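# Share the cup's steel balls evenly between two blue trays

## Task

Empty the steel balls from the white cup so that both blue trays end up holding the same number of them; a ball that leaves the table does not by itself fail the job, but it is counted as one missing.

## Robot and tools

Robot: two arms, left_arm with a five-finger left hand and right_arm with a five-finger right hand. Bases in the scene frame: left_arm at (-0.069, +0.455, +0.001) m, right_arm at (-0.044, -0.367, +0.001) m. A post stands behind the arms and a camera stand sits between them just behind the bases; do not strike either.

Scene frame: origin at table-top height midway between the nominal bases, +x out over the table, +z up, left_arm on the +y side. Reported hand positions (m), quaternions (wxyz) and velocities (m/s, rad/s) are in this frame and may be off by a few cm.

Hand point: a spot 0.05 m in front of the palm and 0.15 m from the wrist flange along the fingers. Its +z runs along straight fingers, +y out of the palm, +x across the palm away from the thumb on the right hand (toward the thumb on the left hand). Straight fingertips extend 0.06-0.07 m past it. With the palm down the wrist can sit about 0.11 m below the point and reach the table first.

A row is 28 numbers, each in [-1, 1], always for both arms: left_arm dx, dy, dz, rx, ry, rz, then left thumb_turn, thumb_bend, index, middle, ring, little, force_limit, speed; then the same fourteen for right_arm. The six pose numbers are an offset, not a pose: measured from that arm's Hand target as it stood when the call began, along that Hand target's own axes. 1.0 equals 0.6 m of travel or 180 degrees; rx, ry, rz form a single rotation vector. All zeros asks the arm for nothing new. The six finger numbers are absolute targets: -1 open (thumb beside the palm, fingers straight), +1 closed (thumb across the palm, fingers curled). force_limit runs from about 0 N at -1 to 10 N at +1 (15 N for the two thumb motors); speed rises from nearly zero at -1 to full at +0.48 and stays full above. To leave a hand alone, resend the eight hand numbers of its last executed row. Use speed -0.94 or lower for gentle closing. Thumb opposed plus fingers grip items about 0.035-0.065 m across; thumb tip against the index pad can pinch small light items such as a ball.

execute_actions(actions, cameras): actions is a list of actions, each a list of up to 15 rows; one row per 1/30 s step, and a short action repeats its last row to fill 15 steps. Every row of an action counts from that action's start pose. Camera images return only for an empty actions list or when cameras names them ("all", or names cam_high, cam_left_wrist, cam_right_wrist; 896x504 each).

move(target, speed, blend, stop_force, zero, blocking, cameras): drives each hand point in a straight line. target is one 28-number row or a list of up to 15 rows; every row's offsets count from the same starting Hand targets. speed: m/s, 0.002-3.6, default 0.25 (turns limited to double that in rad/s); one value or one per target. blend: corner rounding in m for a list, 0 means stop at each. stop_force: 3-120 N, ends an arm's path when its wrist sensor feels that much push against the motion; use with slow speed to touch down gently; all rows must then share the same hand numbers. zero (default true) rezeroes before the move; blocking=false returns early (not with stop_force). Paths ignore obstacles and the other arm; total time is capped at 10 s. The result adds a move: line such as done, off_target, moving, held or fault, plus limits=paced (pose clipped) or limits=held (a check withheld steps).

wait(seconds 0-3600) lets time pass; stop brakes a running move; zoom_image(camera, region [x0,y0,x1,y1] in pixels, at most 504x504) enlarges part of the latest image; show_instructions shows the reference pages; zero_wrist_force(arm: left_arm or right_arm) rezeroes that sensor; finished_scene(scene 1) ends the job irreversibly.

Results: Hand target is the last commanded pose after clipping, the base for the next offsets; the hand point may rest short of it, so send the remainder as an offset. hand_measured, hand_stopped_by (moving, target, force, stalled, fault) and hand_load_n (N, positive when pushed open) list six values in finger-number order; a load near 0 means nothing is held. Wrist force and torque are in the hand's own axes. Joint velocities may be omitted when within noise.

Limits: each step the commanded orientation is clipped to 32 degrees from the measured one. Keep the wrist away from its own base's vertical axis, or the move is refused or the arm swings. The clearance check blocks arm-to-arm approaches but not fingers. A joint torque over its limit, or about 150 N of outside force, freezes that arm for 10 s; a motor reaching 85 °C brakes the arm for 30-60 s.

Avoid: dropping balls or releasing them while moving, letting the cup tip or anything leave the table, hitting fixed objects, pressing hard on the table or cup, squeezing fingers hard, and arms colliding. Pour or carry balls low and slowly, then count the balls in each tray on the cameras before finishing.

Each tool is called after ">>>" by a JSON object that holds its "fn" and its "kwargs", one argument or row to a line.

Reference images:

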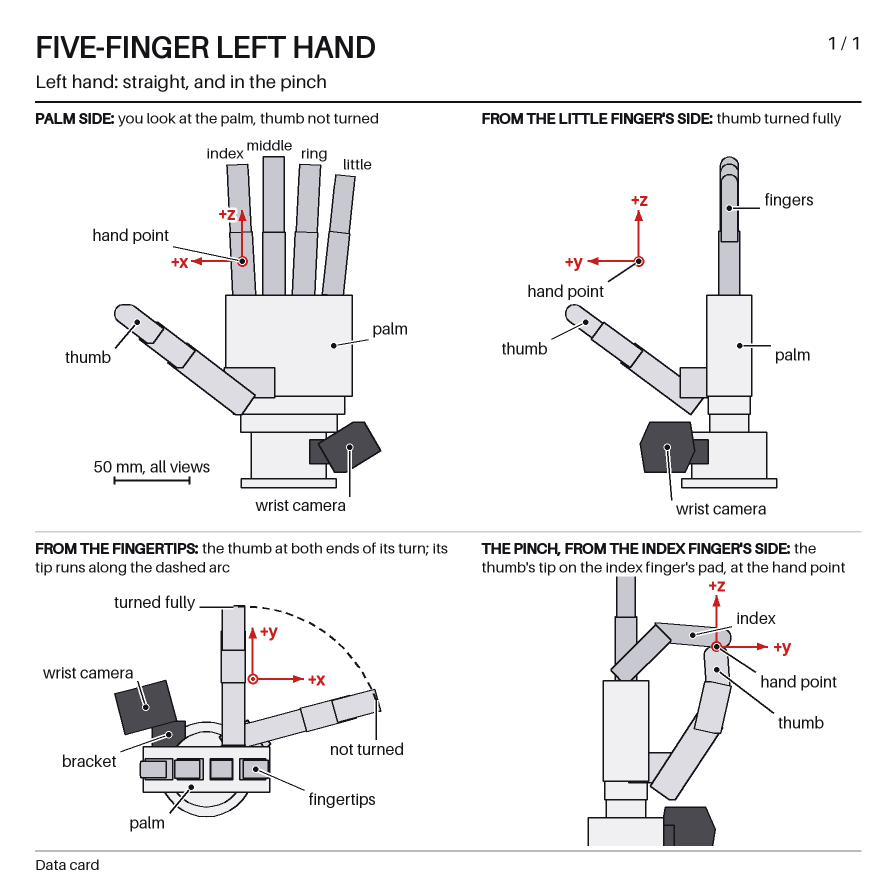

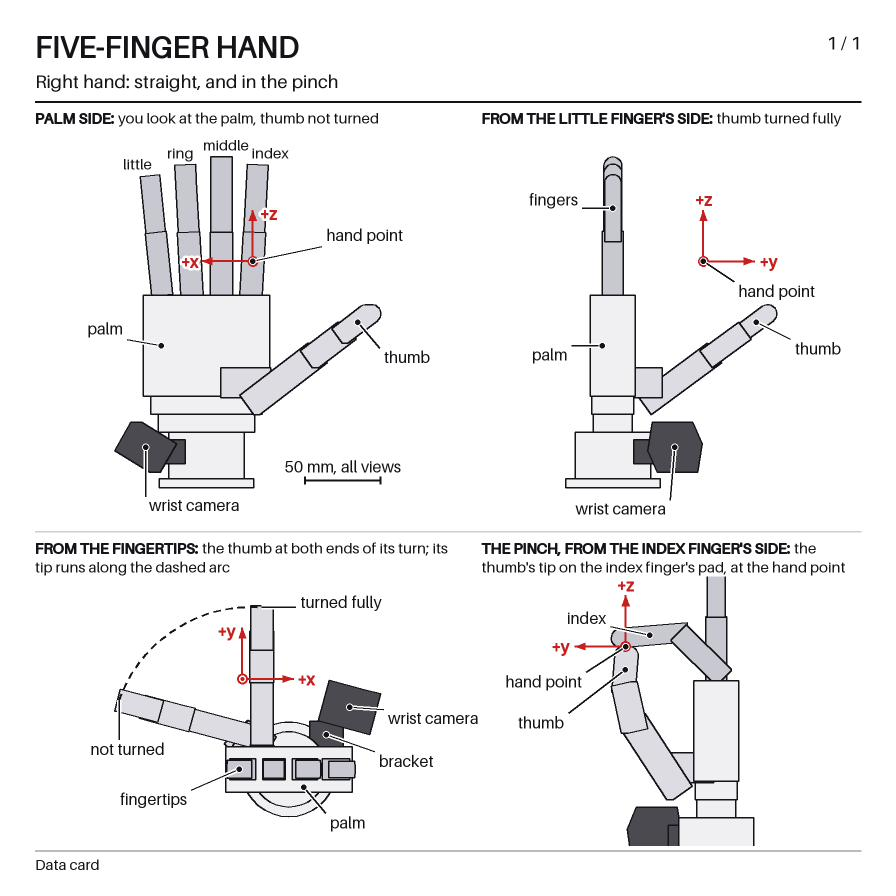

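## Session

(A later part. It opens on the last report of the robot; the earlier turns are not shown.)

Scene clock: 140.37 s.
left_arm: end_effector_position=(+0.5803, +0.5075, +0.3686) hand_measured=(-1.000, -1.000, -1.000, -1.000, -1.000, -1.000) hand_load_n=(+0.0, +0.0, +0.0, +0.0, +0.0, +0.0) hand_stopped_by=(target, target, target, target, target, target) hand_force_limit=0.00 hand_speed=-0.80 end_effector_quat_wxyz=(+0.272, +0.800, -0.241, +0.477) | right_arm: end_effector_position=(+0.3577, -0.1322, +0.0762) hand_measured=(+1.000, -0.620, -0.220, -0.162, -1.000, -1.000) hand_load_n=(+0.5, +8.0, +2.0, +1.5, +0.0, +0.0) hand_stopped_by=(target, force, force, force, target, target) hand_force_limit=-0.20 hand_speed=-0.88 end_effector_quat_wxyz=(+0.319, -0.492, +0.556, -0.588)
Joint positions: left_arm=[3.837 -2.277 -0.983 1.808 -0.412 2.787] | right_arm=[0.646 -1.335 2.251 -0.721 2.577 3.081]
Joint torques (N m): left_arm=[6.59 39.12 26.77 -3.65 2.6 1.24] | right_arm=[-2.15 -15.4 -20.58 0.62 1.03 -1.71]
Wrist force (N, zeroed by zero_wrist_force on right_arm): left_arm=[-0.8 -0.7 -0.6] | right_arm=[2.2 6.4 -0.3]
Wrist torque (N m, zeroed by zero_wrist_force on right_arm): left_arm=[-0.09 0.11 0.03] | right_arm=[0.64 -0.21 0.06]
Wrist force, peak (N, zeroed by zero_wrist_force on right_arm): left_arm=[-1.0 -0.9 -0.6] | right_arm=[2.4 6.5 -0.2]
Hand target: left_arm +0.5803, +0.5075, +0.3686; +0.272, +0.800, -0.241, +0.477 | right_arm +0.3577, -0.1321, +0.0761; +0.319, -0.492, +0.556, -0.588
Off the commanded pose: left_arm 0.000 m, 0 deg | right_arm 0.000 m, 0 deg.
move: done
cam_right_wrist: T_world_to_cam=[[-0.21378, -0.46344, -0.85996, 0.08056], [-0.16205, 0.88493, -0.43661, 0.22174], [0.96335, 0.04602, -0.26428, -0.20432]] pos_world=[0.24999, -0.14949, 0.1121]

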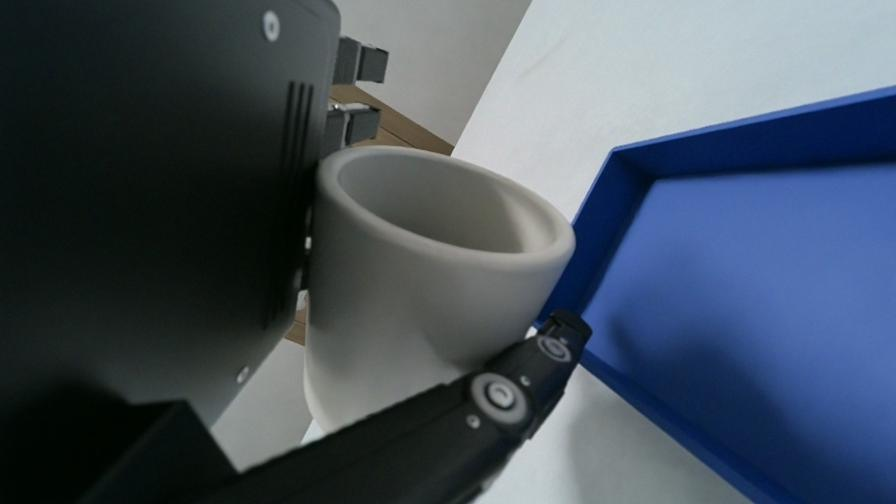

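>>> {"fn": "move", "kwargs": {
  "target": [0,0,0,0,0,0,-1,-1,-1,-1,-1,-1,0,-0.8,0.0016,-0.0034,0,0,0,0.01667,1,0.25,0.15,0.2,-1,-1,-0.2,-0.88],
  "speed": 0.06,
  "cameras": ["cam_right_wrist"]
}}

>>> {"fn": "move", "kwargs": {
  "target": [0,0,0,0,0,0,-1,-1,-1,-1,-1,-1,0,-0.8,0.00105,-0.00227,0,0,0,0.01111,1,0.25,0.15,0.2,-1,-1,-0.2,-0.88],
  "speed": 0.06,
  "cameras": ["cam_right_wrist"]
}}

Scene clock: 142.23 s.
left_arm: end_effector_position=(+0.5803, +0.5075, +0.3686) hand_measured=(-1.000, -1.000, -1.000, -1.000, -1.000, -1.000) hand_load_n=(+0.0, +0.0, +0.0, +0.0, +0.0, +0.0) hand_stopped_by=(target, target, target, target, target, target) hand_force_limit=0.00 hand_speed=-0.80 end_effector_quat_wxyz=(+0.272, +0.800, -0.241, +0.477) | right_arm: end_effector_position=(+0.3577, -0.1327, +0.0784) hand_measured=(+1.000, -0.620, -0.220, -0.162, -1.000, -1.000) hand_load_n=(+0.5, +8.0, +2.0, +1.5, +0.0, +0.0) hand_stopped_by=(target, force, force, force, target, target) hand_force_limit=-0.20 hand_speed=-0.88 end_effector_quat_wxyz=(+0.335, -0.478, +0.569, -0.580)
Joint positions: left_arm=[3.837 -2.277 -0.983 1.808 -0.412 2.787] | right_arm=[0.64 -1.346 2.261 -0.722 2.57 3.131]
Joint torques (N m): left_arm=[6.45 38.89 26.92 -3.67 2.45 1.32] | right_arm=[-0.91 -14.66 -20.73 -0.04 1.06 -1.4]
Wrist force (N, zeroed by zero_wrist_force on right_arm): left_arm=[-0.8 -0.8 -0.5] | right_arm=[2.5 6.2 -0.1]
Wrist torque (N m, zeroed by zero_wrist_force on right_arm): left_arm=[-0.11 0.12 0.03] | right_arm=[0.59 -0.24 0.05]
Wrist force, peak (N, zeroed by zero_wrist_force on right_arm): left_arm=[-0.9 -1.1 -0.6] | right_arm=[2.5 6.4 0.1]
Hand target: left_arm +0.5803, +0.5075, +0.3686; +0.272, +0.800, -0.241, +0.477 | right_arm +0.3577, -0.1327, +0.0783; +0.335, -0.478, +0.569, -0.580
Off the commanded pose: left_arm 0.000 m, 0 deg | right_arm 0.000 m, 0 deg.
move: done
cam_right_wrist: T_world_to_cam=[[-0.20064, -0.41953, -0.88529, 0.08535], [-0.14968, 0.90619, -0.39551, 0.21835], [0.96816, 0.05316, -0.24461, -0.20612]] pos_world=[0.24937, -0.1511, 0.1115]

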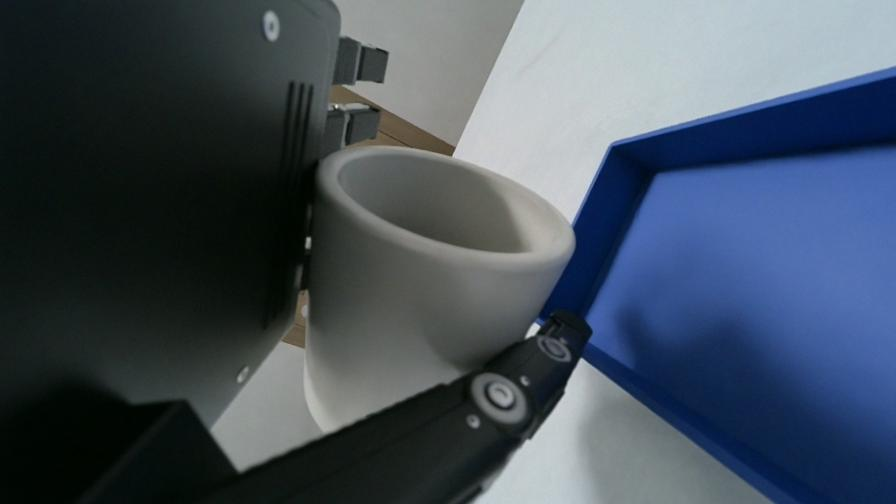

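Scene clock: 142.83 s.
left_arm: end_effector_position=(+0.5803, +0.5075, +0.3686) hand_measured=(-1.000, -1.000, -1.000, -1.000, -1.000, -1.000) hand_load_n=(+0.0, +0.0, +0.0, +0.0, +0.0, +0.0) hand_stopped_by=(target, target, target, target, target, target) hand_force_limit=0.00 hand_speed=-0.80 end_effector_quat_wxyz=(+0.272, +0.800, -0.241, +0.477) | right_arm: end_effector_position=(+0.3577, -0.1331, +0.0798) hand_measured=(+1.000, -0.620, -0.220, -0.162, -1.000, -1.000) hand_load_n=(+0.0, +8.0, +2.0, +2.0, +0.0, -0.5) hand_stopped_by=(target, force, force, force, target, target) hand_force_limit=-0.20 hand_speed=-0.88 end_effector_quat_wxyz=(+0.345, -0.468, +0.577, -0.574) end_effector_velocity=(+0.000, +0.000, +0.000) end_effector_angular_velocity=(-0.005, +0.001, +0.002)
Joint positions: left_arm=[3.837 -2.277 -0.983 1.808 -0.412 2.787] | right_arm=[0.635 -1.353 2.268 -0.723 2.565 3.164]
Joint velocities: left_arm=[within noise] | right_arm=[0.001 0 0 0 0 -0.005]
Joint torques (N m): left_arm=[6.7 40.02 25.94 -3.6 2.35 1.33] | right_arm=[-1.26 -18.22 -20.22 -0.57 0.94 -1.87]
Wrist force (N, zeroed by zero_wrist_force on right_arm): left_arm=[-0.8 -0.8 -0.7] | right_arm=[2.8 6.1 -0.1]
Wrist torque (N m, zeroed by zero_wrist_force on right_arm): left_arm=[-0.09 0.11 0.03] | right_arm=[0.56 -0.28 0.06]
Wrist force, peak (N, zeroed by zero_wrist_force on right_arm): left_arm=[-0.9 -1.0 -0.6] | right_arm=[2.2 6.6 -0.3]
Hand target: left_arm +0.5803, +0.5075, +0.3686; +0.272, +0.800, -0.241, +0.477 | right_arm +0.3577, -0.1331, +0.0798; +0.345, -0.468, +0.577, -0.574
Off the commanded pose: left_arm 0.000 m, 0 deg | right_arm 0.000 m, 0 deg.
move: done
cam_right_wrist: T_world_to_cam=[[-0.19159, -0.38976, -0.90077, 0.08843], [-0.14189, 0.91913, -0.36752, 0.216], [0.97116, 0.0574, -0.2314, -0.20731]] pos_world=[0.24892, -0.15217, 0.11107]

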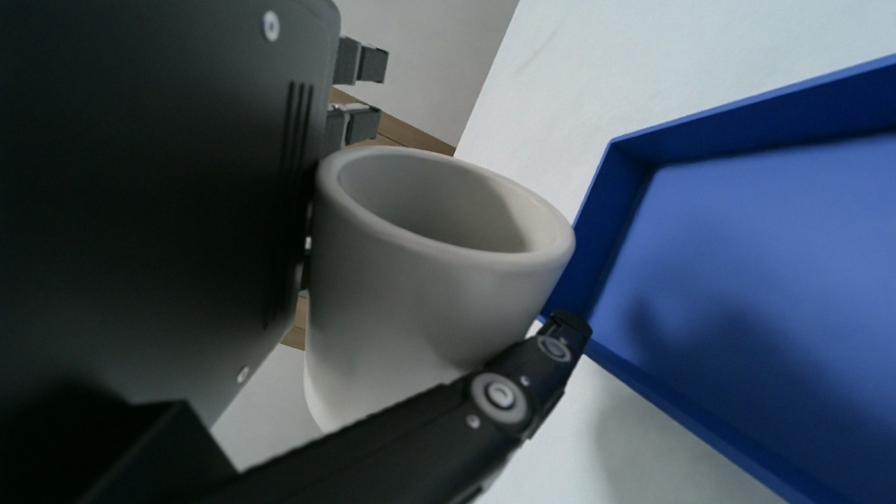

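>>> {"fn": "move", "kwargs": {
  "target": [0,0,0,0,0,0,-1,-1,-1,-1,-1,-1,0,-0.8,-0.0013,0.0142,0.0017,0,0,0.01111,1,0.25,0.15,0.2,-1,-1,-0.2,-0.88],
  "speed": 0.06,
  "cameras": ["cam_right_wrist"]
}}

>>> {"fn": "move", "kwargs": {
  "target": [0,0,0,0,0,0,-1,-1,-1,-1,-1,-1,0,-0.8,0.0005,-0.00114,0,0,0,0.00556,1,0.25,0.15,0.2,-1,-1,-0.2,-0.88],
  "speed": 0.06,
  "cameras": ["cam_right_wrist"]
}}

>>> {"fn": "zoom_image", "kwargs": {
  "camera": "cam_right_wrist",
  "region": [300, 130, 620, 300]
}}

Scene clock: 144.67 s.
left_arm: end_effector_position=(+0.5803, +0.5075, +0.3686) hand_measured=(-1.000, -1.000, -1.000, -1.000, -1.000, -1.000) hand_load_n=(+0.0, +0.0, +0.0, +0.0, +0.0, +0.0) hand_stopped_by=(target, target, target, target, target, target) hand_force_limit=0.00 hand_speed=-0.80 end_effector_quat_wxyz=(+0.272, +0.800, -0.241, +0.477) | right_arm: end_effector_position=(+0.3577, -0.1336, +0.0710) hand_measured=(+1.000, -0.620, -0.220, -0.162, -1.000, -1.000) hand_load_n=(+0.5, +8.0, +2.0, +1.5, +0.0, +0.0) hand_stopped_by=(target, force, force, force, target, target) hand_force_limit=-0.20 hand_speed=-0.88 end_effector_quat_wxyz=(+0.355, -0.458, +0.585, -0.568) end_effector_velocity=(+0.000, +0.000, +0.001) end_effector_angular_velocity=(-0.002, +0.001, +0.001)
Joint positions: left_arm=[3.837 -2.277 -0.983 1.808 -0.412 2.787] | right_arm=[0.63 -1.335 2.283 -0.757 2.561 3.197]
Joint velocities: left_arm=[within noise] | right_arm=[0.001 -0.002 -0.002 0.005 0 -0.002]
Joint torques (N m): left_arm=[6.83 39.44 26.59 -3.5 2.27 1.34] | right_arm=[-3.26 -34.54 -21.12 1.25 1.06 -1.45]
Wrist force (N, zeroed by zero_wrist_force on right_arm): left_arm=[-0.7 -0.8 -0.4] | right_arm=[2.7 6.2 -0.1]
Wrist torque (N m, zeroed by zero_wrist_force on right_arm): left_arm=[-0.11 0.11 0.04] | right_arm=[0.58 -0.24 0.04]
Wrist force, peak (N, zeroed by zero_wrist_force on right_arm): left_arm=[-1.0 -1.0 -0.6] | right_arm=[2.8 6.6 -0.5]
Hand target: left_arm +0.5803, +0.5075, +0.3686; +0.272, +0.800, -0.241, +0.477 | right_arm +0.3577, -0.1335, +0.0712; +0.355, -0.457, +0.585, -0.568
Off the commanded pose: left_arm 0.000 m, 0 deg | right_arm 0.000 m, 0 deg.
move: done
cam_right_wrist: T_world_to_cam=[[-0.18245, -0.35967, -0.91507, 0.08217], [-0.13442, 0.93108, -0.33915, 0.21006], [0.97398, 0.06112, -0.21822, -0.21073]] pos_world=[0.24847, -0.15315, 0.10045]

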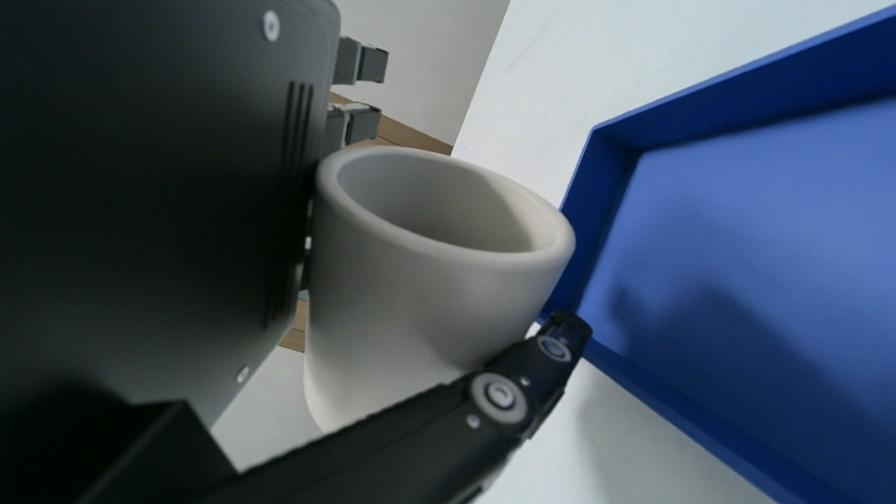

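Scene clock: 145.17 s.
left_arm: end_effector_position=(+0.5803, +0.5075, +0.3686) hand_measured=(-1.000, -1.000, -1.000, -1.000, -1.000, -1.000) hand_load_n=(-0.5, +0.0, +0.0, +0.0, +0.0, +0.0) hand_stopped_by=(target, target, target, target, target, target) hand_force_limit=0.00 hand_speed=-0.80 end_effector_quat_wxyz=(+0.272, +0.800, -0.241, +0.477) | right_arm: end_effector_position=(+0.3577, -0.1338, +0.0719) hand_measured=(+1.000, -0.620, -0.220, -0.162, -1.000, -1.000) hand_load_n=(+0.5, +8.0, +2.0, +1.5, +0.0, +0.0) hand_stopped_by=(target, force, force, force, target, target) hand_force_limit=-0.20 hand_speed=-0.88 end_effector_quat_wxyz=(+0.360, -0.452, +0.589, -0.564)
Joint positions: left_arm=[3.837 -2.277 -0.983 1.808 -0.412 2.787] | right_arm=[0.628 -1.339 2.287 -0.758 2.558 3.214]
Joint torques (N m): left_arm=[6.24 39.19 26.57 -3.69 2.46 1.4] | right_arm=[-1.68 -17.1 -19.07 -1.57 1.14 -1.69]
Wrist force (N, zeroed by zero_wrist_force on right_arm): left_arm=[-0.6 -0.9 -0.6] | right_arm=[2.6 5.9 -0.1]
Wrist torque (N m, zeroed by zero_wrist_force on right_arm): left_arm=[-0.12 0.08 0.05] | right_arm=[0.53 -0.22 0.03]
Wrist force, peak (N, zeroed by zero_wrist_force on right_arm): left_arm=[-0.9 -0.9 -0.5] | right_arm=[2.8 6.4 -0.1]
Hand target: left_arm +0.5803, +0.5075, +0.3686; +0.272, +0.800, -0.241, +0.477 | right_arm +0.3577, -0.1337, +0.0719; +0.360, -0.452, +0.589, -0.564
Off the commanded pose: left_arm 0.000 m, 0 deg | right_arm 0.000 m, 0 deg.
move: done
cam_right_wrist: T_world_to_cam=[[-0.17739, -0.34423, -0.92197, 0.08359], [-0.13066, 0.93678, -0.32462, 0.20895], [0.97543, 0.06288, -0.21116, -0.21126]] pos_world=[0.2482, -0.15369, 0.10028]

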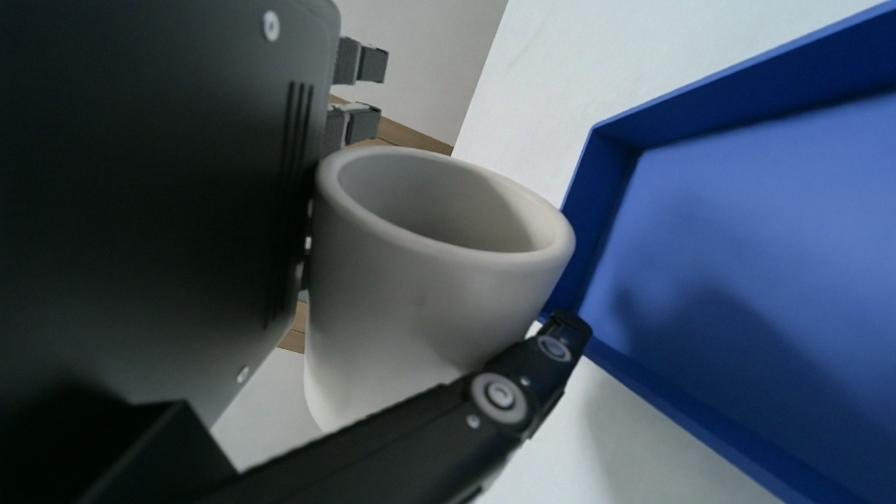

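Scaled by 1.575 from the camera's image (finer frame: 1280x720).

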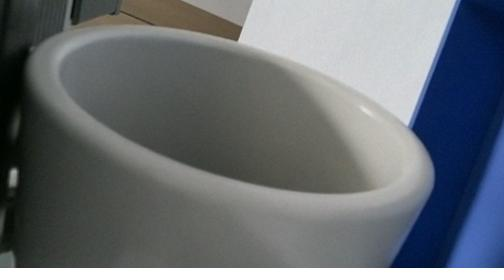

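>>> {"fn": "move", "kwargs": {
  "target": [0,0,0,0,0,0,-1,-1,-1,-1,-1,-1,0,-0.8,0.0005,-0.00114,0,0,0,0.00556,1,0.25,0.15,0.2,-1,-1,-0.2,-0.88],
  "speed": 0.06,
  "cameras": ["cam_right_wrist"]
}}

>>> {"fn": "move", "kwargs": {
  "target": [0,0,0,0,0,0,-1,-1,-1,-1,-1,-1,0,-0.8,0.0005,-0.00114,0,0,0,0.00556,1,0.25,0.15,0.2,-1,-1,-0.2,-0.88],
  "speed": 0.06,
  "cameras": ["cam_right_wrist"]
}}

Scene clock: 146.83 s.
left_arm: end_effector_position=(+0.5803, +0.5075, +0.3686) hand_measured=(-1.000, -1.000, -1.000, -1.000, -1.000, -1.000) hand_load_n=(+0.0, +0.0, +0.0, +0.0, +0.0, +0.0) hand_stopped_by=(target, target, target, target, target, target) hand_force_limit=0.00 hand_speed=-0.80 end_effector_quat_wxyz=(+0.272, +0.800, -0.241, +0.477) | right_arm: end_effector_position=(+0.3576, -0.1340, +0.0726) hand_measured=(+1.000, -0.620, -0.220, -0.162, -1.000, -1.000) hand_load_n=(+0.5, +8.0, +2.0, +2.0, +0.0, +0.0) hand_stopped_by=(target, force, force, force, target, target) hand_force_limit=-0.20 hand_speed=-0.88 end_effector_quat_wxyz=(+0.365, -0.447, +0.593, -0.561)
Joint positions: left_arm=[3.837 -2.277 -0.983 1.808 -0.412 2.787] | right_arm=[0.625 -1.342 2.29 -0.759 2.556 3.23]
Joint torques (N m): left_arm=[7.46 38.89 27.4 -3.62 2.32 1.23] | right_arm=[-7.12 -24.47 -17.58 -1.23 1.17 -1.57]
Wrist force (N, zeroed by zero_wrist_force on right_arm): left_arm=[-0.7 -0.8 -0.4] | right_arm=[3.0 5.9 -0.1]
Wrist torque (N m, zeroed by zero_wrist_force on right_arm): left_arm=[-0.11 0.10 0.04] | right_arm=[0.52 -0.28 0.05]
Wrist force, peak (N, zeroed by zero_wrist_force on right_arm): left_arm=[-0.8 -1.1 -0.6] | right_arm=[3.1 6.4 0.3]
Hand target: left_arm +0.5803, +0.5075, +0.3686; +0.272, +0.800, -0.241, +0.477 | right_arm +0.3577, -0.1340, +0.0726; +0.365, -0.447, +0.593, -0.561
Off the commanded pose: left_arm 0.000 m, 0 deg | right_arm 0.000 m, 0 deg.
move: done
cam_right_wrist: T_world_to_cam=[[-0.17255, -0.32887, -0.92848, 0.08498], [-0.12723, 0.94216, -0.31008, 0.20779], [0.97675, 0.06463, -0.20441, -0.21185]] pos_world=[0.24803, -0.15413, 0.10003]

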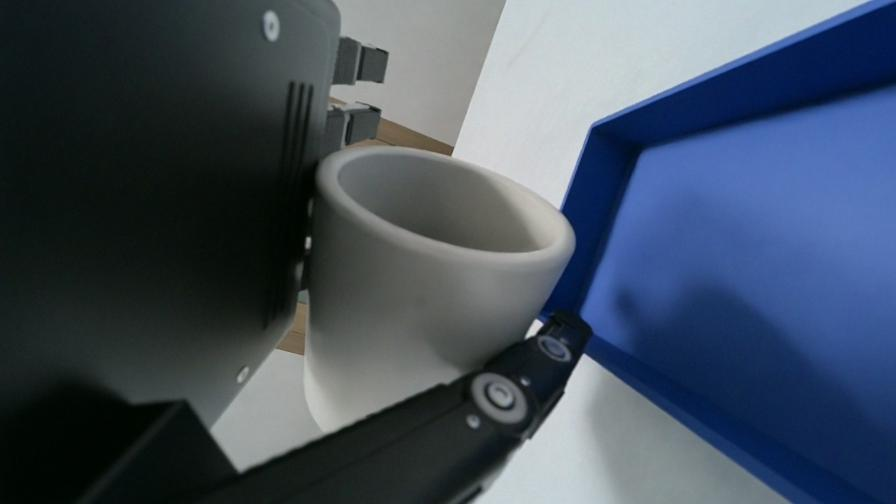

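Scene clock: 147.33 s.
left_arm: end_effector_position=(+0.5803, +0.5075, +0.3686) hand_measured=(-1.000, -1.000, -1.000, -1.000, -1.000, -1.000) hand_load_n=(+0.0, +0.0, +0.0, +0.0, +0.0, +0.0) hand_stopped_by=(target, target, target, target, target, target) hand_force_limit=0.00 hand_speed=-0.80 end_effector_quat_wxyz=(+0.272, +0.800, -0.241, +0.477) | right_arm: end_effector_position=(+0.3577, -0.1343, +0.0733) hand_measured=(+1.000, -0.620, -0.220, -0.162, -1.000, -1.000) hand_load_n=(+0.0, +8.0, +2.0, +2.0, +0.0, +0.0) hand_stopped_by=(target, force, force, force, target, target) hand_force_limit=-0.20 hand_speed=-0.88 end_effector_quat_wxyz=(+0.369, -0.442, +0.597, -0.558)
Joint positions: left_arm=[3.837 -2.277 -0.983 1.808 -0.412 2.787] | right_arm=[0.623 -1.345 2.294 -0.76 2.553 3.247]
Joint torques (N m): left_arm=[6.93 38.85 27.16 -3.77 2.4 1.39] | right_arm=[-0.68 -18.27 -19.62 -0.27 0.83 -1.67]
Wrist force (N, zeroed by zero_wrist_force on right_arm): left_arm=[-0.7 -0.7 -0.5] | right_arm=[3.0 6.1 -0.5]
Wrist torque (N m, zeroed by zero_wrist_force on right_arm): left_arm=[-0.09 0.10 0.04] | right_arm=[0.58 -0.25 0.06]
Wrist force, peak (N, zeroed by zero_wrist_force on right_arm): left_arm=[-0.7 -0.9 -0.5] | right_arm=[2.9 6.5 -0.3]
Hand target: left_arm +0.5803, +0.5075, +0.3686; +0.272, +0.800, -0.241, +0.477 | right_arm +0.3577, -0.1342, +0.0733; +0.369, -0.442, +0.597, -0.558
Off the commanded pose: left_arm 0.000 m, 0 deg | right_arm 0.000 m, 0 deg.
move: done
cam_right_wrist: T_world_to_cam=[[-0.16749, -0.31328, -0.93477, 0.08632], [-0.12351, 0.94737, -0.29537, 0.20661], [0.97811, 0.06598, -0.19737, -0.21253]] pos_world=[0.24785, -0.15467, 0.09977]

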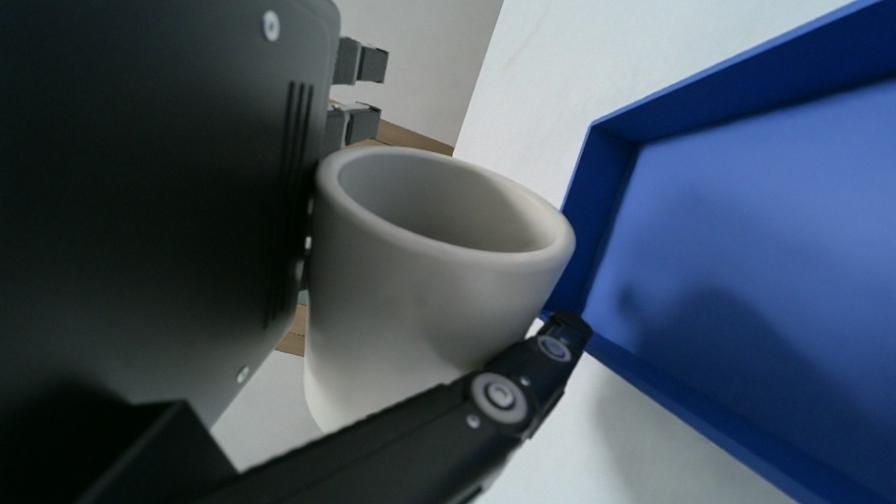

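>>> {"fn": "move", "kwargs": {
  "target": [0,0,0,0,0,0,-1,-1,-1,-1,-1,-1,0,-0.8,0.0005,-0.00114,0,0,0,0.00556,1,0.25,0.15,0.2,-1,-1,-0.2,-0.88],
  "speed": 0.06,
  "cameras": ["cam_right_wrist"]
}}

>>> {"fn": "move", "kwargs": {
  "target": [0,0,0,0,0,0,-1,-1,-1,-1,-1,-1,0,-0.8,0.0005,-0.00114,0,0,0,0.00556,1,0.25,0.15,0.2,-1,-1,-0.2,-0.88],
  "speed": 0.06,
  "cameras": ["cam_right_wrist"]
}}

Scene clock: 149.07 s.
left_arm: end_effector_position=(+0.5803, +0.5075, +0.3686) hand_measured=(-1.000, -1.000, -1.000, -1.000, -1.000, -1.000) hand_load_n=(+0.0, +0.0, +0.0, +0.0, +0.0, +0.0) hand_stopped_by=(target, target, target, target, target, target) hand_force_limit=0.00 hand_speed=-0.80 end_effector_quat_wxyz=(+0.272, +0.800, -0.241, +0.477) | right_arm: end_effector_position=(+0.3576, -0.1345, +0.0740) hand_measured=(+1.000, -0.620, -0.220, -0.162, -1.000, -1.000) hand_load_n=(+0.0, +8.0, +2.0, +1.5, +0.0, +0.0) hand_stopped_by=(target, force, force, force, target, target) hand_force_limit=-0.20 hand_speed=-0.88 end_effector_quat_wxyz=(+0.374, -0.437, +0.601, -0.555)
Joint positions: left_arm=[3.837 -2.277 -0.983 1.808 -0.412 2.787] | right_arm=[0.62 -1.348 2.298 -0.761 2.551 3.264]
Joint torques (N m): left_arm=[7.31 39.98 27.24 -3.75 2.3 1.33] | right_arm=[-6.94 -24.44 -19.14 -1.16 1.06 -1.58]
Wrist force (N, zeroed by zero_wrist_force on right_arm): left_arm=[-0.7 -1.0 -0.3] | right_arm=[3.0 6.4 -0.4]
Wrist torque (N m, zeroed by zero_wrist_force on right_arm): left_arm=[-0.14 0.10 0.05] | right_arm=[0.64 -0.26 0.06]
Wrist force, peak (N, zeroed by zero_wrist_force on right_arm): left_arm=[-0.7 -1.0 -0.6] | right_arm=[3.0 6.6 -0.1]
Hand target: left_arm +0.5803, +0.5075, +0.3686; +0.272, +0.800, -0.241, +0.477 | right_arm +0.3576, -0.1345, +0.0740; +0.374, -0.437, +0.601, -0.555
Off the commanded pose: left_arm 0.000 m, 0 deg | right_arm 0.000 m, 0 deg.
move: done
cam_right_wrist: T_world_to_cam=[[-0.16256, -0.29773, -0.94071, 0.08758], [-0.12027, 0.95226, -0.2806, 0.20538], [0.97934, 0.06752, -0.19061, -0.21304]] pos_world=[0.24758, -0.15511, 0.09941]

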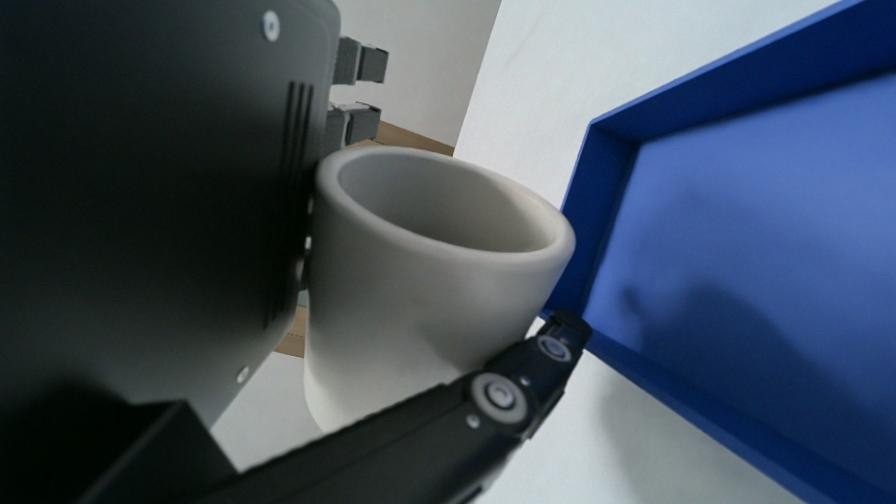

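Scene clock: 149.57 s.
left_arm: end_effector_position=(+0.5803, +0.5075, +0.3686) hand_measured=(-1.000, -1.000, -1.000, -1.000, -1.000, -1.000) hand_load_n=(+0.0, +0.0, +0.0, +0.0, +0.0, +0.0) hand_stopped_by=(target, target, target, target, target, target) hand_force_limit=0.00 hand_speed=-0.80 end_effector_quat_wxyz=(+0.272, +0.800, -0.241, +0.477) | right_arm: end_effector_position=(+0.3576, -0.1349, +0.0747) hand_measured=(+1.000, -0.620, -0.220, -0.162, -1.000, -1.000) hand_load_n=(+0.5, +8.0, +2.0, +1.5, +0.0, +0.0) hand_stopped_by=(target, force, force, force, target, target) hand_force_limit=-0.20 hand_speed=-0.88 end_effector_quat_wxyz=(+0.379, -0.431, +0.605, -0.552)
Joint positions: left_arm=[3.837 -2.277 -0.983 1.808 -0.412 2.787] | right_arm=[0.618 -1.352 2.302 -0.762 2.549 3.28]
Joint torques (N m): left_arm=[6.76 39.64 27.07 -3.66 2.37 1.38] | right_arm=[-1.18 -18.12 -19.12 -0.58 1.02 -1.54]
Wrist force (N, zeroed by zero_wrist_force on right_arm): left_arm=[-0.8 -0.9 -0.4] | right_arm=[2.9 6.0 -0.5]
Wrist torque (N m, zeroed by zero_wrist_force on right_arm): left_arm=[-0.13 0.12 0.03] | right_arm=[0.57 -0.23 0.04]
Wrist force, peak (N, zeroed by zero_wrist_force on right_arm): left_arm=[-0.7 -1.1 -0.5] | right_arm=[3.3 6.3 0.1]
Hand target: left_arm +0.5803, +0.5075, +0.3686; +0.272, +0.800, -0.241, +0.477 | right_arm +0.3576, -0.1348, +0.0747; +0.379, -0.431, +0.605, -0.552
Off the commanded pose: left_arm 0.000 m, 0 deg | right_arm 0.000 m, 0 deg.
move: done
cam_right_wrist: T_world_to_cam=[[-0.15743, -0.28196, -0.94642, 0.0889], [-0.11675, 0.95697, -0.26568, 0.20418], [0.9806, 0.06866, -0.18357, -0.21372]] pos_world=[0.24741, -0.15565, 0.09915]

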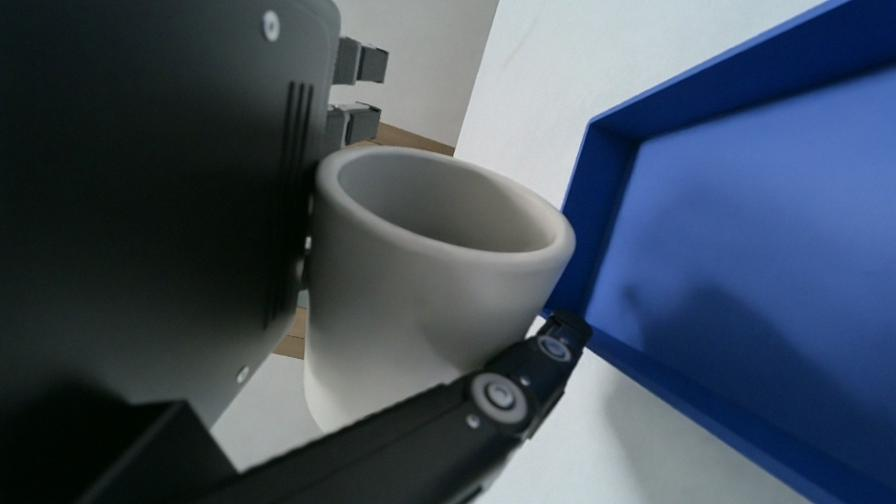

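>>> {"fn": "move", "kwargs": {
  "target": [0,0,0,0,0,0,-1,-1,-1,-1,-1,-1,0,-0.8,0.0005,-0.00114,0,0,0,0.00556,1,0.25,0.15,0.2,-1,-1,-0.2,-0.88],
  "speed": 0.06,
  "cameras": ["cam_right_wrist"]
}}

>>> {"fn": "move", "kwargs": {
  "target": [0,0,0,0,0,0,-1,-1,-1,-1,-1,-1,0,-0.8,0.0005,-0.00114,0,0,0,0.00556,1,0.25,0.15,0.2,-1,-1,-0.2,-0.88],
  "speed": 0.06,
  "cameras": ["cam_right_wrist"]
}}

Scene clock: 151.43 s.
left_arm: end_effector_position=(+0.5803, +0.5075, +0.3686) hand_measured=(-1.000, -1.000, -1.000, -1.000, -1.000, -1.000) hand_load_n=(+0.0, +0.0, +0.0, +0.0, +0.0, +0.0) hand_stopped_by=(target, target, target, target, target, target) hand_force_limit=0.00 hand_speed=-0.80 end_effector_quat_wxyz=(+0.272, +0.800, -0.241, +0.477) | right_arm: end_effector_position=(+0.3575, -0.1351, +0.0753) hand_measured=(+1.000, -0.620, -0.220, -0.162, -1.000, -1.000) hand_load_n=(+0.0, +8.5, +2.0, +1.5, +0.0, +0.0) hand_stopped_by=(target, force, force, force, target, target) hand_force_limit=-0.20 hand_speed=-0.88 end_effector_quat_wxyz=(+0.384, -0.426, +0.609, -0.548)
Joint positions: left_arm=[3.837 -2.277 -0.983 1.808 -0.412 2.787] | right_arm=[0.615 -1.355 2.305 -0.764 2.546 3.297]
Joint torques (N m): left_arm=[7.05 38.7 26.95 -3.41 2.29 1.33] | right_arm=[-7.36 -23.31 -18.93 -1.03 1.04 -1.79]
Wrist force (N, zeroed by zero_wrist_force on right_arm): left_arm=[-0.7 -0.8 -0.6] | right_arm=[3.1 6.1 -0.2]
Wrist torque (N m, zeroed by zero_wrist_force on right_arm): left_arm=[-0.11 0.10 0.04] | right_arm=[0.57 -0.26 0.05]
Wrist force, peak (N, zeroed by zero_wrist_force on right_arm): left_arm=[-0.9 -1.0 -0.4] | right_arm=[3.1 6.5 0.0]
Hand target: left_arm +0.5803, +0.5075, +0.3686; +0.272, +0.800, -0.241, +0.477 | right_arm +0.3576, -0.1351, +0.0754; +0.384, -0.426, +0.609, -0.548
Off the commanded pose: left_arm 0.000 m, 0 deg | right_arm 0.000 m, 0 deg.
move: done
cam_right_wrist: T_world_to_cam=[[-0.15236, -0.26627, -0.95178, 0.09012], [-0.11358, 0.96136, -0.25077, 0.20291], [0.98178, 0.0699, -0.17672, -0.21426]] pos_world=[0.24713, -0.1561, 0.0988]

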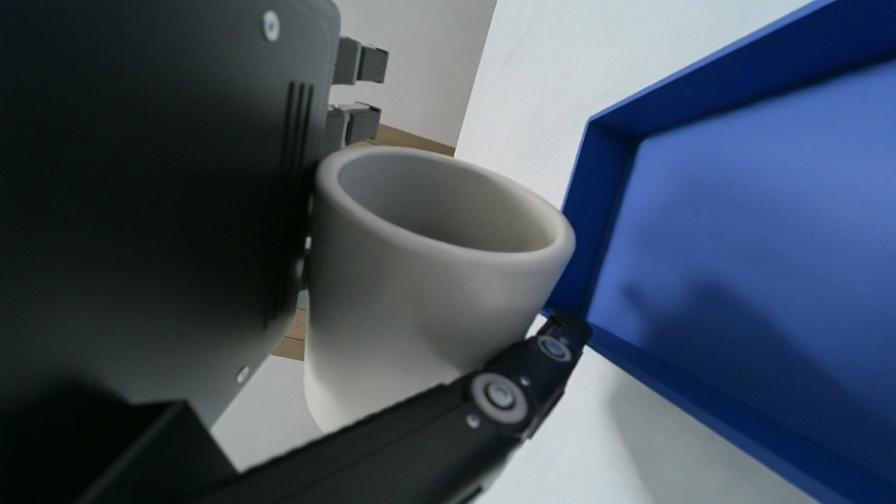

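Scene clock: 151.93 s.
left_arm: end_effector_position=(+0.5803, +0.5075, +0.3686) hand_measured=(-1.000, -1.000, -1.000, -1.000, -1.000, -1.000) hand_load_n=(+0.0, +0.0, +0.0, +0.0, +0.0, +0.0) hand_stopped_by=(target, target, target, target, target, target) hand_force_limit=0.00 hand_speed=-0.80 end_effector_quat_wxyz=(+0.272, +0.800, -0.241, +0.477) | right_arm: end_effector_position=(+0.3575, -0.1355, +0.0761) hand_measured=(+1.000, -0.620, -0.220, -0.162, -1.000, -1.000) hand_load_n=(+0.0, +8.0, +2.0, +2.0, +0.0, +0.0) hand_stopped_by=(target, force, force, force, target, target) hand_force_limit=-0.20 hand_speed=-0.88 end_effector_quat_wxyz=(+0.389, -0.421, +0.612, -0.545)
Joint positions: left_arm=[3.837 -2.277 -0.983 1.808 -0.412 2.787] | right_arm=[0.613 -1.358 2.309 -0.765 2.544 3.313]
Joint torques (N m): left_arm=[6.91 39.01 27.49 -3.66 2.32 1.37] | right_arm=[1.17 -18.06 -18.91 -0.21 1.1 -1.52]
Wrist force (N, zeroed by zero_wrist_force on right_arm): left_arm=[-0.8 -1.0 -0.5] | right_arm=[3.3 6.3 -0.3]
Wrist torque (N m, zeroed by zero_wrist_force on right_arm): left_arm=[-0.13 0.10 0.04] | right_arm=[0.61 -0.28 0.06]
Wrist force, peak (N, zeroed by zero_wrist_force on right_arm): left_arm=[-0.9 -0.9 -0.6] | right_arm=[2.9 6.6 -0.1]
Hand target: left_arm +0.5803, +0.5075, +0.3686; +0.272, +0.800, -0.241, +0.477 | right_arm +0.3575, -0.1354, +0.0760; +0.389, -0.421, +0.612, -0.545
Off the commanded pose: left_arm 0.000 m, 0 deg | right_arm 0.000 m, 0 deg.
move: done
cam_right_wrist: T_world_to_cam=[[-0.14704, -0.25033, -0.95693, 0.09131], [-0.11023, 0.96557, -0.23566, 0.20167], [0.98297, 0.07083, -0.16957, -0.21496]] pos_world=[0.24696, -0.15664, 0.09845]

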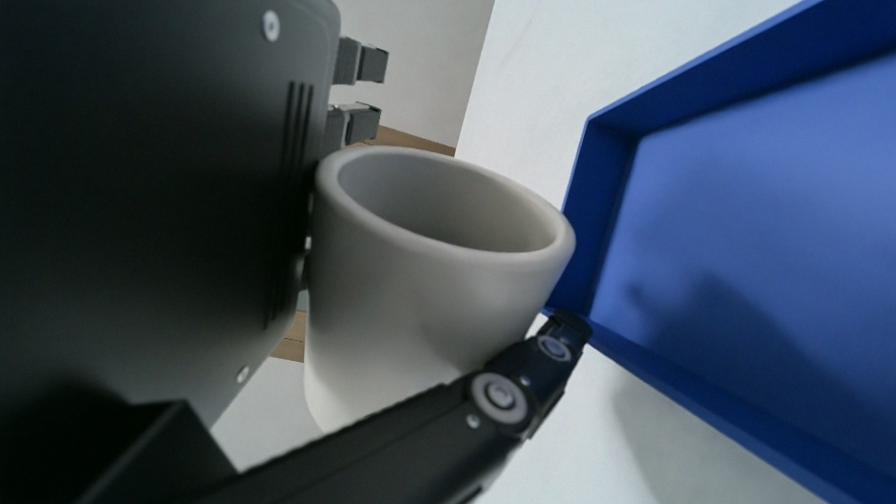

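>>> {"fn": "move", "kwargs": {
  "target": [0,0,0,0,0,0,-1,-1,-1,-1,-1,-1,0,-0.8,0.0005,-0.00114,0,0,0,0.00556,1,0.25,0.15,0.2,-1,-1,-0.2,-0.88],
  "speed": 0.06,
  "cameras": ["cam_right_wrist"]
}}

>>> {"fn": "move", "kwargs": {
  "target": [0,0,0,0,0,0,-1,-1,-1,-1,-1,-1,0,-0.8,0.0005,-0.00114,0,0,0,0.00556,1,0.25,0.15,0.2,-1,-1,-0.2,-0.88],
  "speed": 0.06,
  "cameras": ["cam_right_wrist"]
}}

Scene clock: 154.13 s.
left_arm: end_effector_position=(+0.5803, +0.5075, +0.3686) hand_measured=(-1.000, -1.000, -1.000, -1.000, -1.000, -1.000) hand_load_n=(+0.0, -0.5, +0.0, +0.0, +0.0, +0.0) hand_stopped_by=(target, target, target, target, target, target) hand_force_limit=0.00 hand_speed=-0.80 end_effector_quat_wxyz=(+0.272, +0.800, -0.241, +0.477) | right_arm: end_effector_position=(+0.3575, -0.1357, +0.0767) hand_measured=(+1.000, -0.620, -0.220, -0.162, -1.000, -1.000) hand_load_n=(+0.0, +8.0, +2.0, +2.0, +0.0, +0.0) hand_stopped_by=(target, force, force, force, target, target) hand_force_limit=-0.20 hand_speed=-0.88 end_effector_quat_wxyz=(+0.393, -0.416, +0.616, -0.541)
Joint positions: left_arm=[3.837 -2.277 -0.983 1.808 -0.412 2.787] | right_arm=[0.61 -1.361 2.313 -0.766 2.541 3.33]
Joint torques (N m): left_arm=[6.68 38.91 27.61 -3.7 2.31 1.3] | right_arm=[-5.46 -25.49 -19.26 -0.84 1.02 -1.4]
Wrist force (N, zeroed by zero_wrist_force on right_arm): left_arm=[-0.8 -1.0 -0.3] | right_arm=[3.1 5.8 -0.5]
Wrist torque (N m, zeroed by zero_wrist_force on right_arm): left_arm=[-0.15 0.12 0.03] | right_arm=[0.54 -0.24 0.04]
Wrist force, peak (N, zeroed by zero_wrist_force on right_arm): left_arm=[-0.9 -1.0 -0.5] | right_arm=[3.2 6.6 -0.4]
Hand target: left_arm +0.5803, +0.5075, +0.3686; +0.272, +0.800, -0.241, +0.477 | right_arm +0.3575, -0.1357, +0.0767; +0.393, -0.415, +0.616, -0.541
Off the commanded pose: left_arm 0.000 m, 0 deg | right_arm 0.000 m, 0 deg.
move: done
cam_right_wrist: T_world_to_cam=[[-0.14192, -0.23444, -0.96171, 0.09253], [-0.10726, 0.96947, -0.22051, 0.20039], [0.98405, 0.07186, -0.16273, -0.2156]] pos_world=[0.24678, -0.15708, 0.09809]

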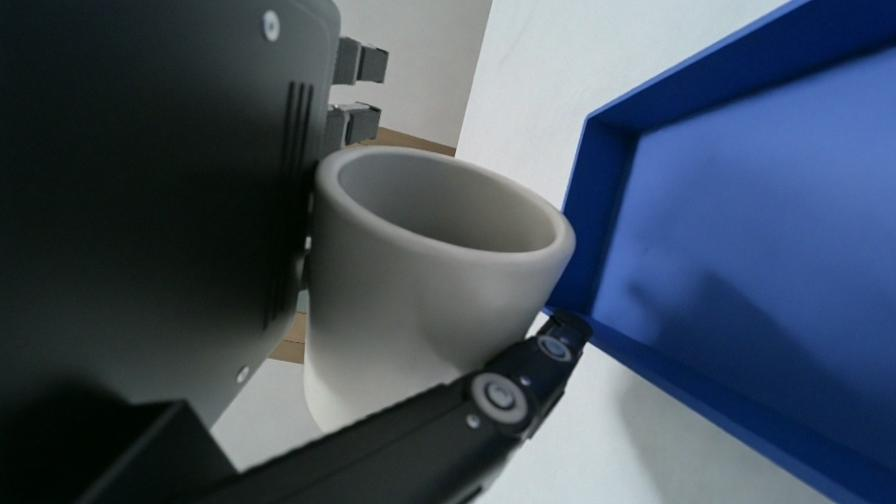

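Scene clock: 154.63 s.
left_arm: end_effector_position=(+0.5803, +0.5075, +0.3686) hand_measured=(-1.000, -1.000, -1.000, -1.000, -1.000, -1.000) hand_load_n=(+0.0, +0.0, +0.0, +0.0, +0.0, +0.0) hand_stopped_by=(target, target, target, target, target, target) hand_force_limit=0.00 hand_speed=-0.80 end_effector_quat_wxyz=(+0.272, +0.800, -0.241, +0.477) | right_arm: end_effector_position=(+0.3575, -0.1361, +0.0774) hand_measured=(+1.000, -0.620, -0.220, -0.162, -1.000, -1.000) hand_load_n=(+0.0, +7.5, +2.0, +2.0, +0.0, +0.0) hand_stopped_by=(target, force, force, force, target, target) hand_force_limit=-0.20 hand_speed=-0.88 end_effector_quat_wxyz=(+0.398, -0.410, +0.620, -0.538)
Joint positions: left_arm=[3.837 -2.277 -0.983 1.808 -0.412 2.787] | right_arm=[0.608 -1.364 2.317 -0.768 2.539 3.347]
Joint torques (N m): left_arm=[6.55 38.97 27.33 -3.58 2.3 1.37] | right_arm=[-0.8 -19.14 -19.57 -0.35 1.09 -1.79]
Wrist force (N, zeroed by zero_wrist_force on right_arm): left_arm=[-0.6 -1.0 -0.4] | right_arm=[3.8 5.4 -0.6]
Wrist torque (N m, zeroed by zero_wrist_force on right_arm): left_arm=[-0.15 0.08 0.05] | right_arm=[0.52 -0.32 0.08]
Wrist force, peak (N, zeroed by zero_wrist_force on right_arm): left_arm=[-0.7 -1.0 -0.6] | right_arm=[2.9 6.7 -0.2]
Hand target: left_arm +0.5803, +0.5075, +0.3686; +0.272, +0.800, -0.241, +0.477 | right_arm +0.3575, -0.1361, +0.0774; +0.398, -0.410, +0.620, -0.538
Off the commanded pose: left_arm 0.000 m, 0 deg | right_arm 0.000 m, 0 deg.
move: done
cam_right_wrist: T_world_to_cam=[[-0.13651, -0.21844, -0.96625, 0.09378], [-0.10412, 0.97315, -0.20529, 0.19905], [0.98515, 0.07258, -0.15559, -0.21619]] pos_world=[0.24651, -0.15753, 0.09784]

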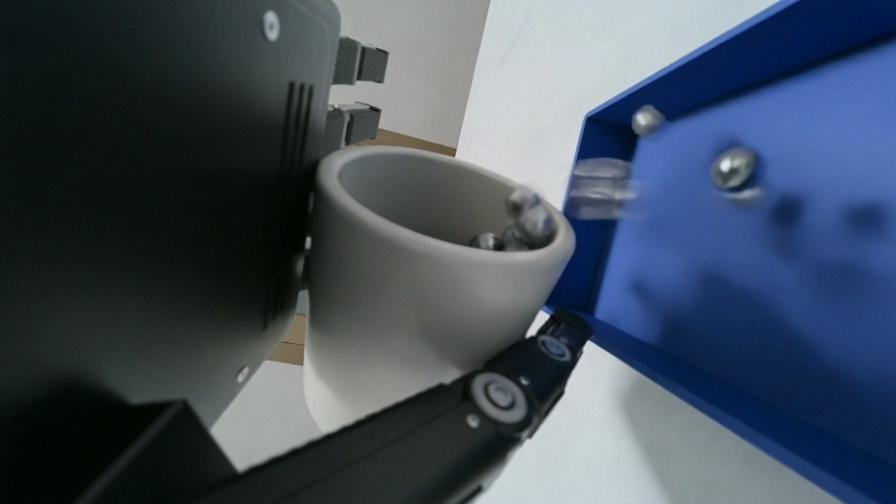

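>>> {"fn": "move", "kwargs": {
  "target": [0,0,0,0,0,0,-1,-1,-1,-1,-1,-1,0,-0.8,-0.003,0.0068,0,0,0,-0.0333,1,0.25,0.15,0.2,-1,-1,-0.2,-0.88],
  "speed": 0.3,
  "cameras": ["cam_right_wrist"]
}}

Scene clock: 156.27 s.
left_arm: end_effector_position=(+0.5803, +0.5075, +0.3686) hand_measured=(-1.000, -1.000, -1.000, -1.000, -1.000, -1.000) hand_load_n=(+0.0, +0.0, +0.5, +0.0, +0.0, +0.0) hand_stopped_by=(target, target, target, target, target, target) hand_force_limit=0.00 hand_speed=-0.80 end_effector_quat_wxyz=(+0.272, +0.800, -0.241, +0.477) | right_arm: end_effector_position=(+0.3578, -0.1339, +0.0734) hand_measured=(+1.000, -0.620, -0.220, -0.162, -1.000, -1.000) hand_load_n=(+0.0, +8.0, +2.0, +2.5, +0.0, +0.0) hand_stopped_by=(target, force, force, force, target, target) hand_force_limit=-0.20 hand_speed=-0.88 end_effector_quat_wxyz=(+0.370, -0.442, +0.597, -0.558)
Joint positions: left_arm=[3.837 -2.277 -0.983 1.808 -0.412 2.787] | right_arm=[0.623 -1.345 2.293 -0.759 2.554 3.248]
Joint torques (N m): left_arm=[7.62 39.6 27.13 -3.8 2.31 1.33] | right_arm=[-10.64 -33.98 -6.17 -1.16 -0.99 -1.07]
Wrist force (N, zeroed by zero_wrist_force on right_arm): left_arm=[-0.7 -0.8 -0.4] | right_arm=[2.8 4.9 -0.4]
Wrist torque (N m, zeroed by zero_wrist_force on right_arm): left_arm=[-0.12 0.11 0.04] | right_arm=[0.49 -0.21 -0.03]
Wrist force, peak (N, zeroed by zero_wrist_force on right_arm): left_arm=[-0.9 -1.0 -0.4] | right_arm=[3.7 5.9 -0.4]
Hand target: left_arm +0.5803, +0.5075, +0.3686; +0.272, +0.800, -0.241, +0.477 | right_arm +0.3578, -0.1340, +0.0734; +0.369, -0.442, +0.597, -0.558
Off the commanded pose: left_arm 0.000 m, 0 deg | right_arm 0.000 m, 0 deg.
move: done
cam_right_wrist: T_world_to_cam=[[-0.16737, -0.31298, -0.9349, 0.08646], [-0.12361, 0.94745, -0.29505, 0.20634], [0.97811, 0.06618, -0.19727, -0.21263]] pos_world=[0.24795, -0.15437, 0.09977]

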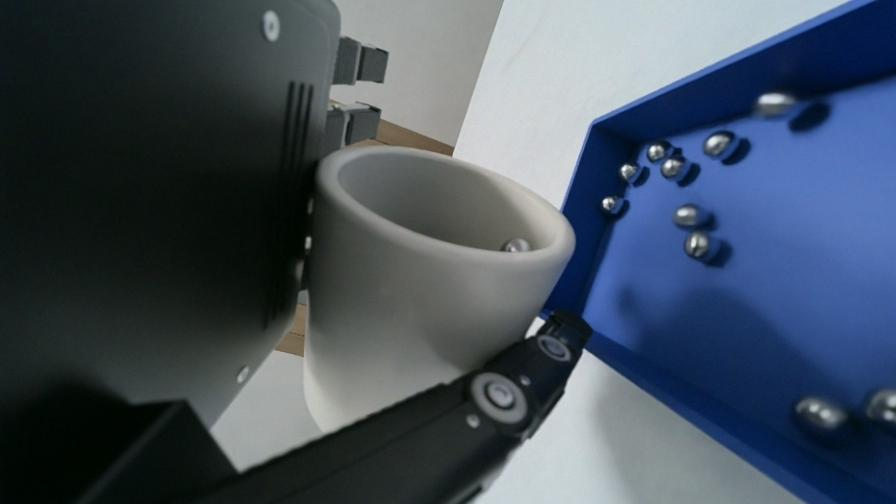

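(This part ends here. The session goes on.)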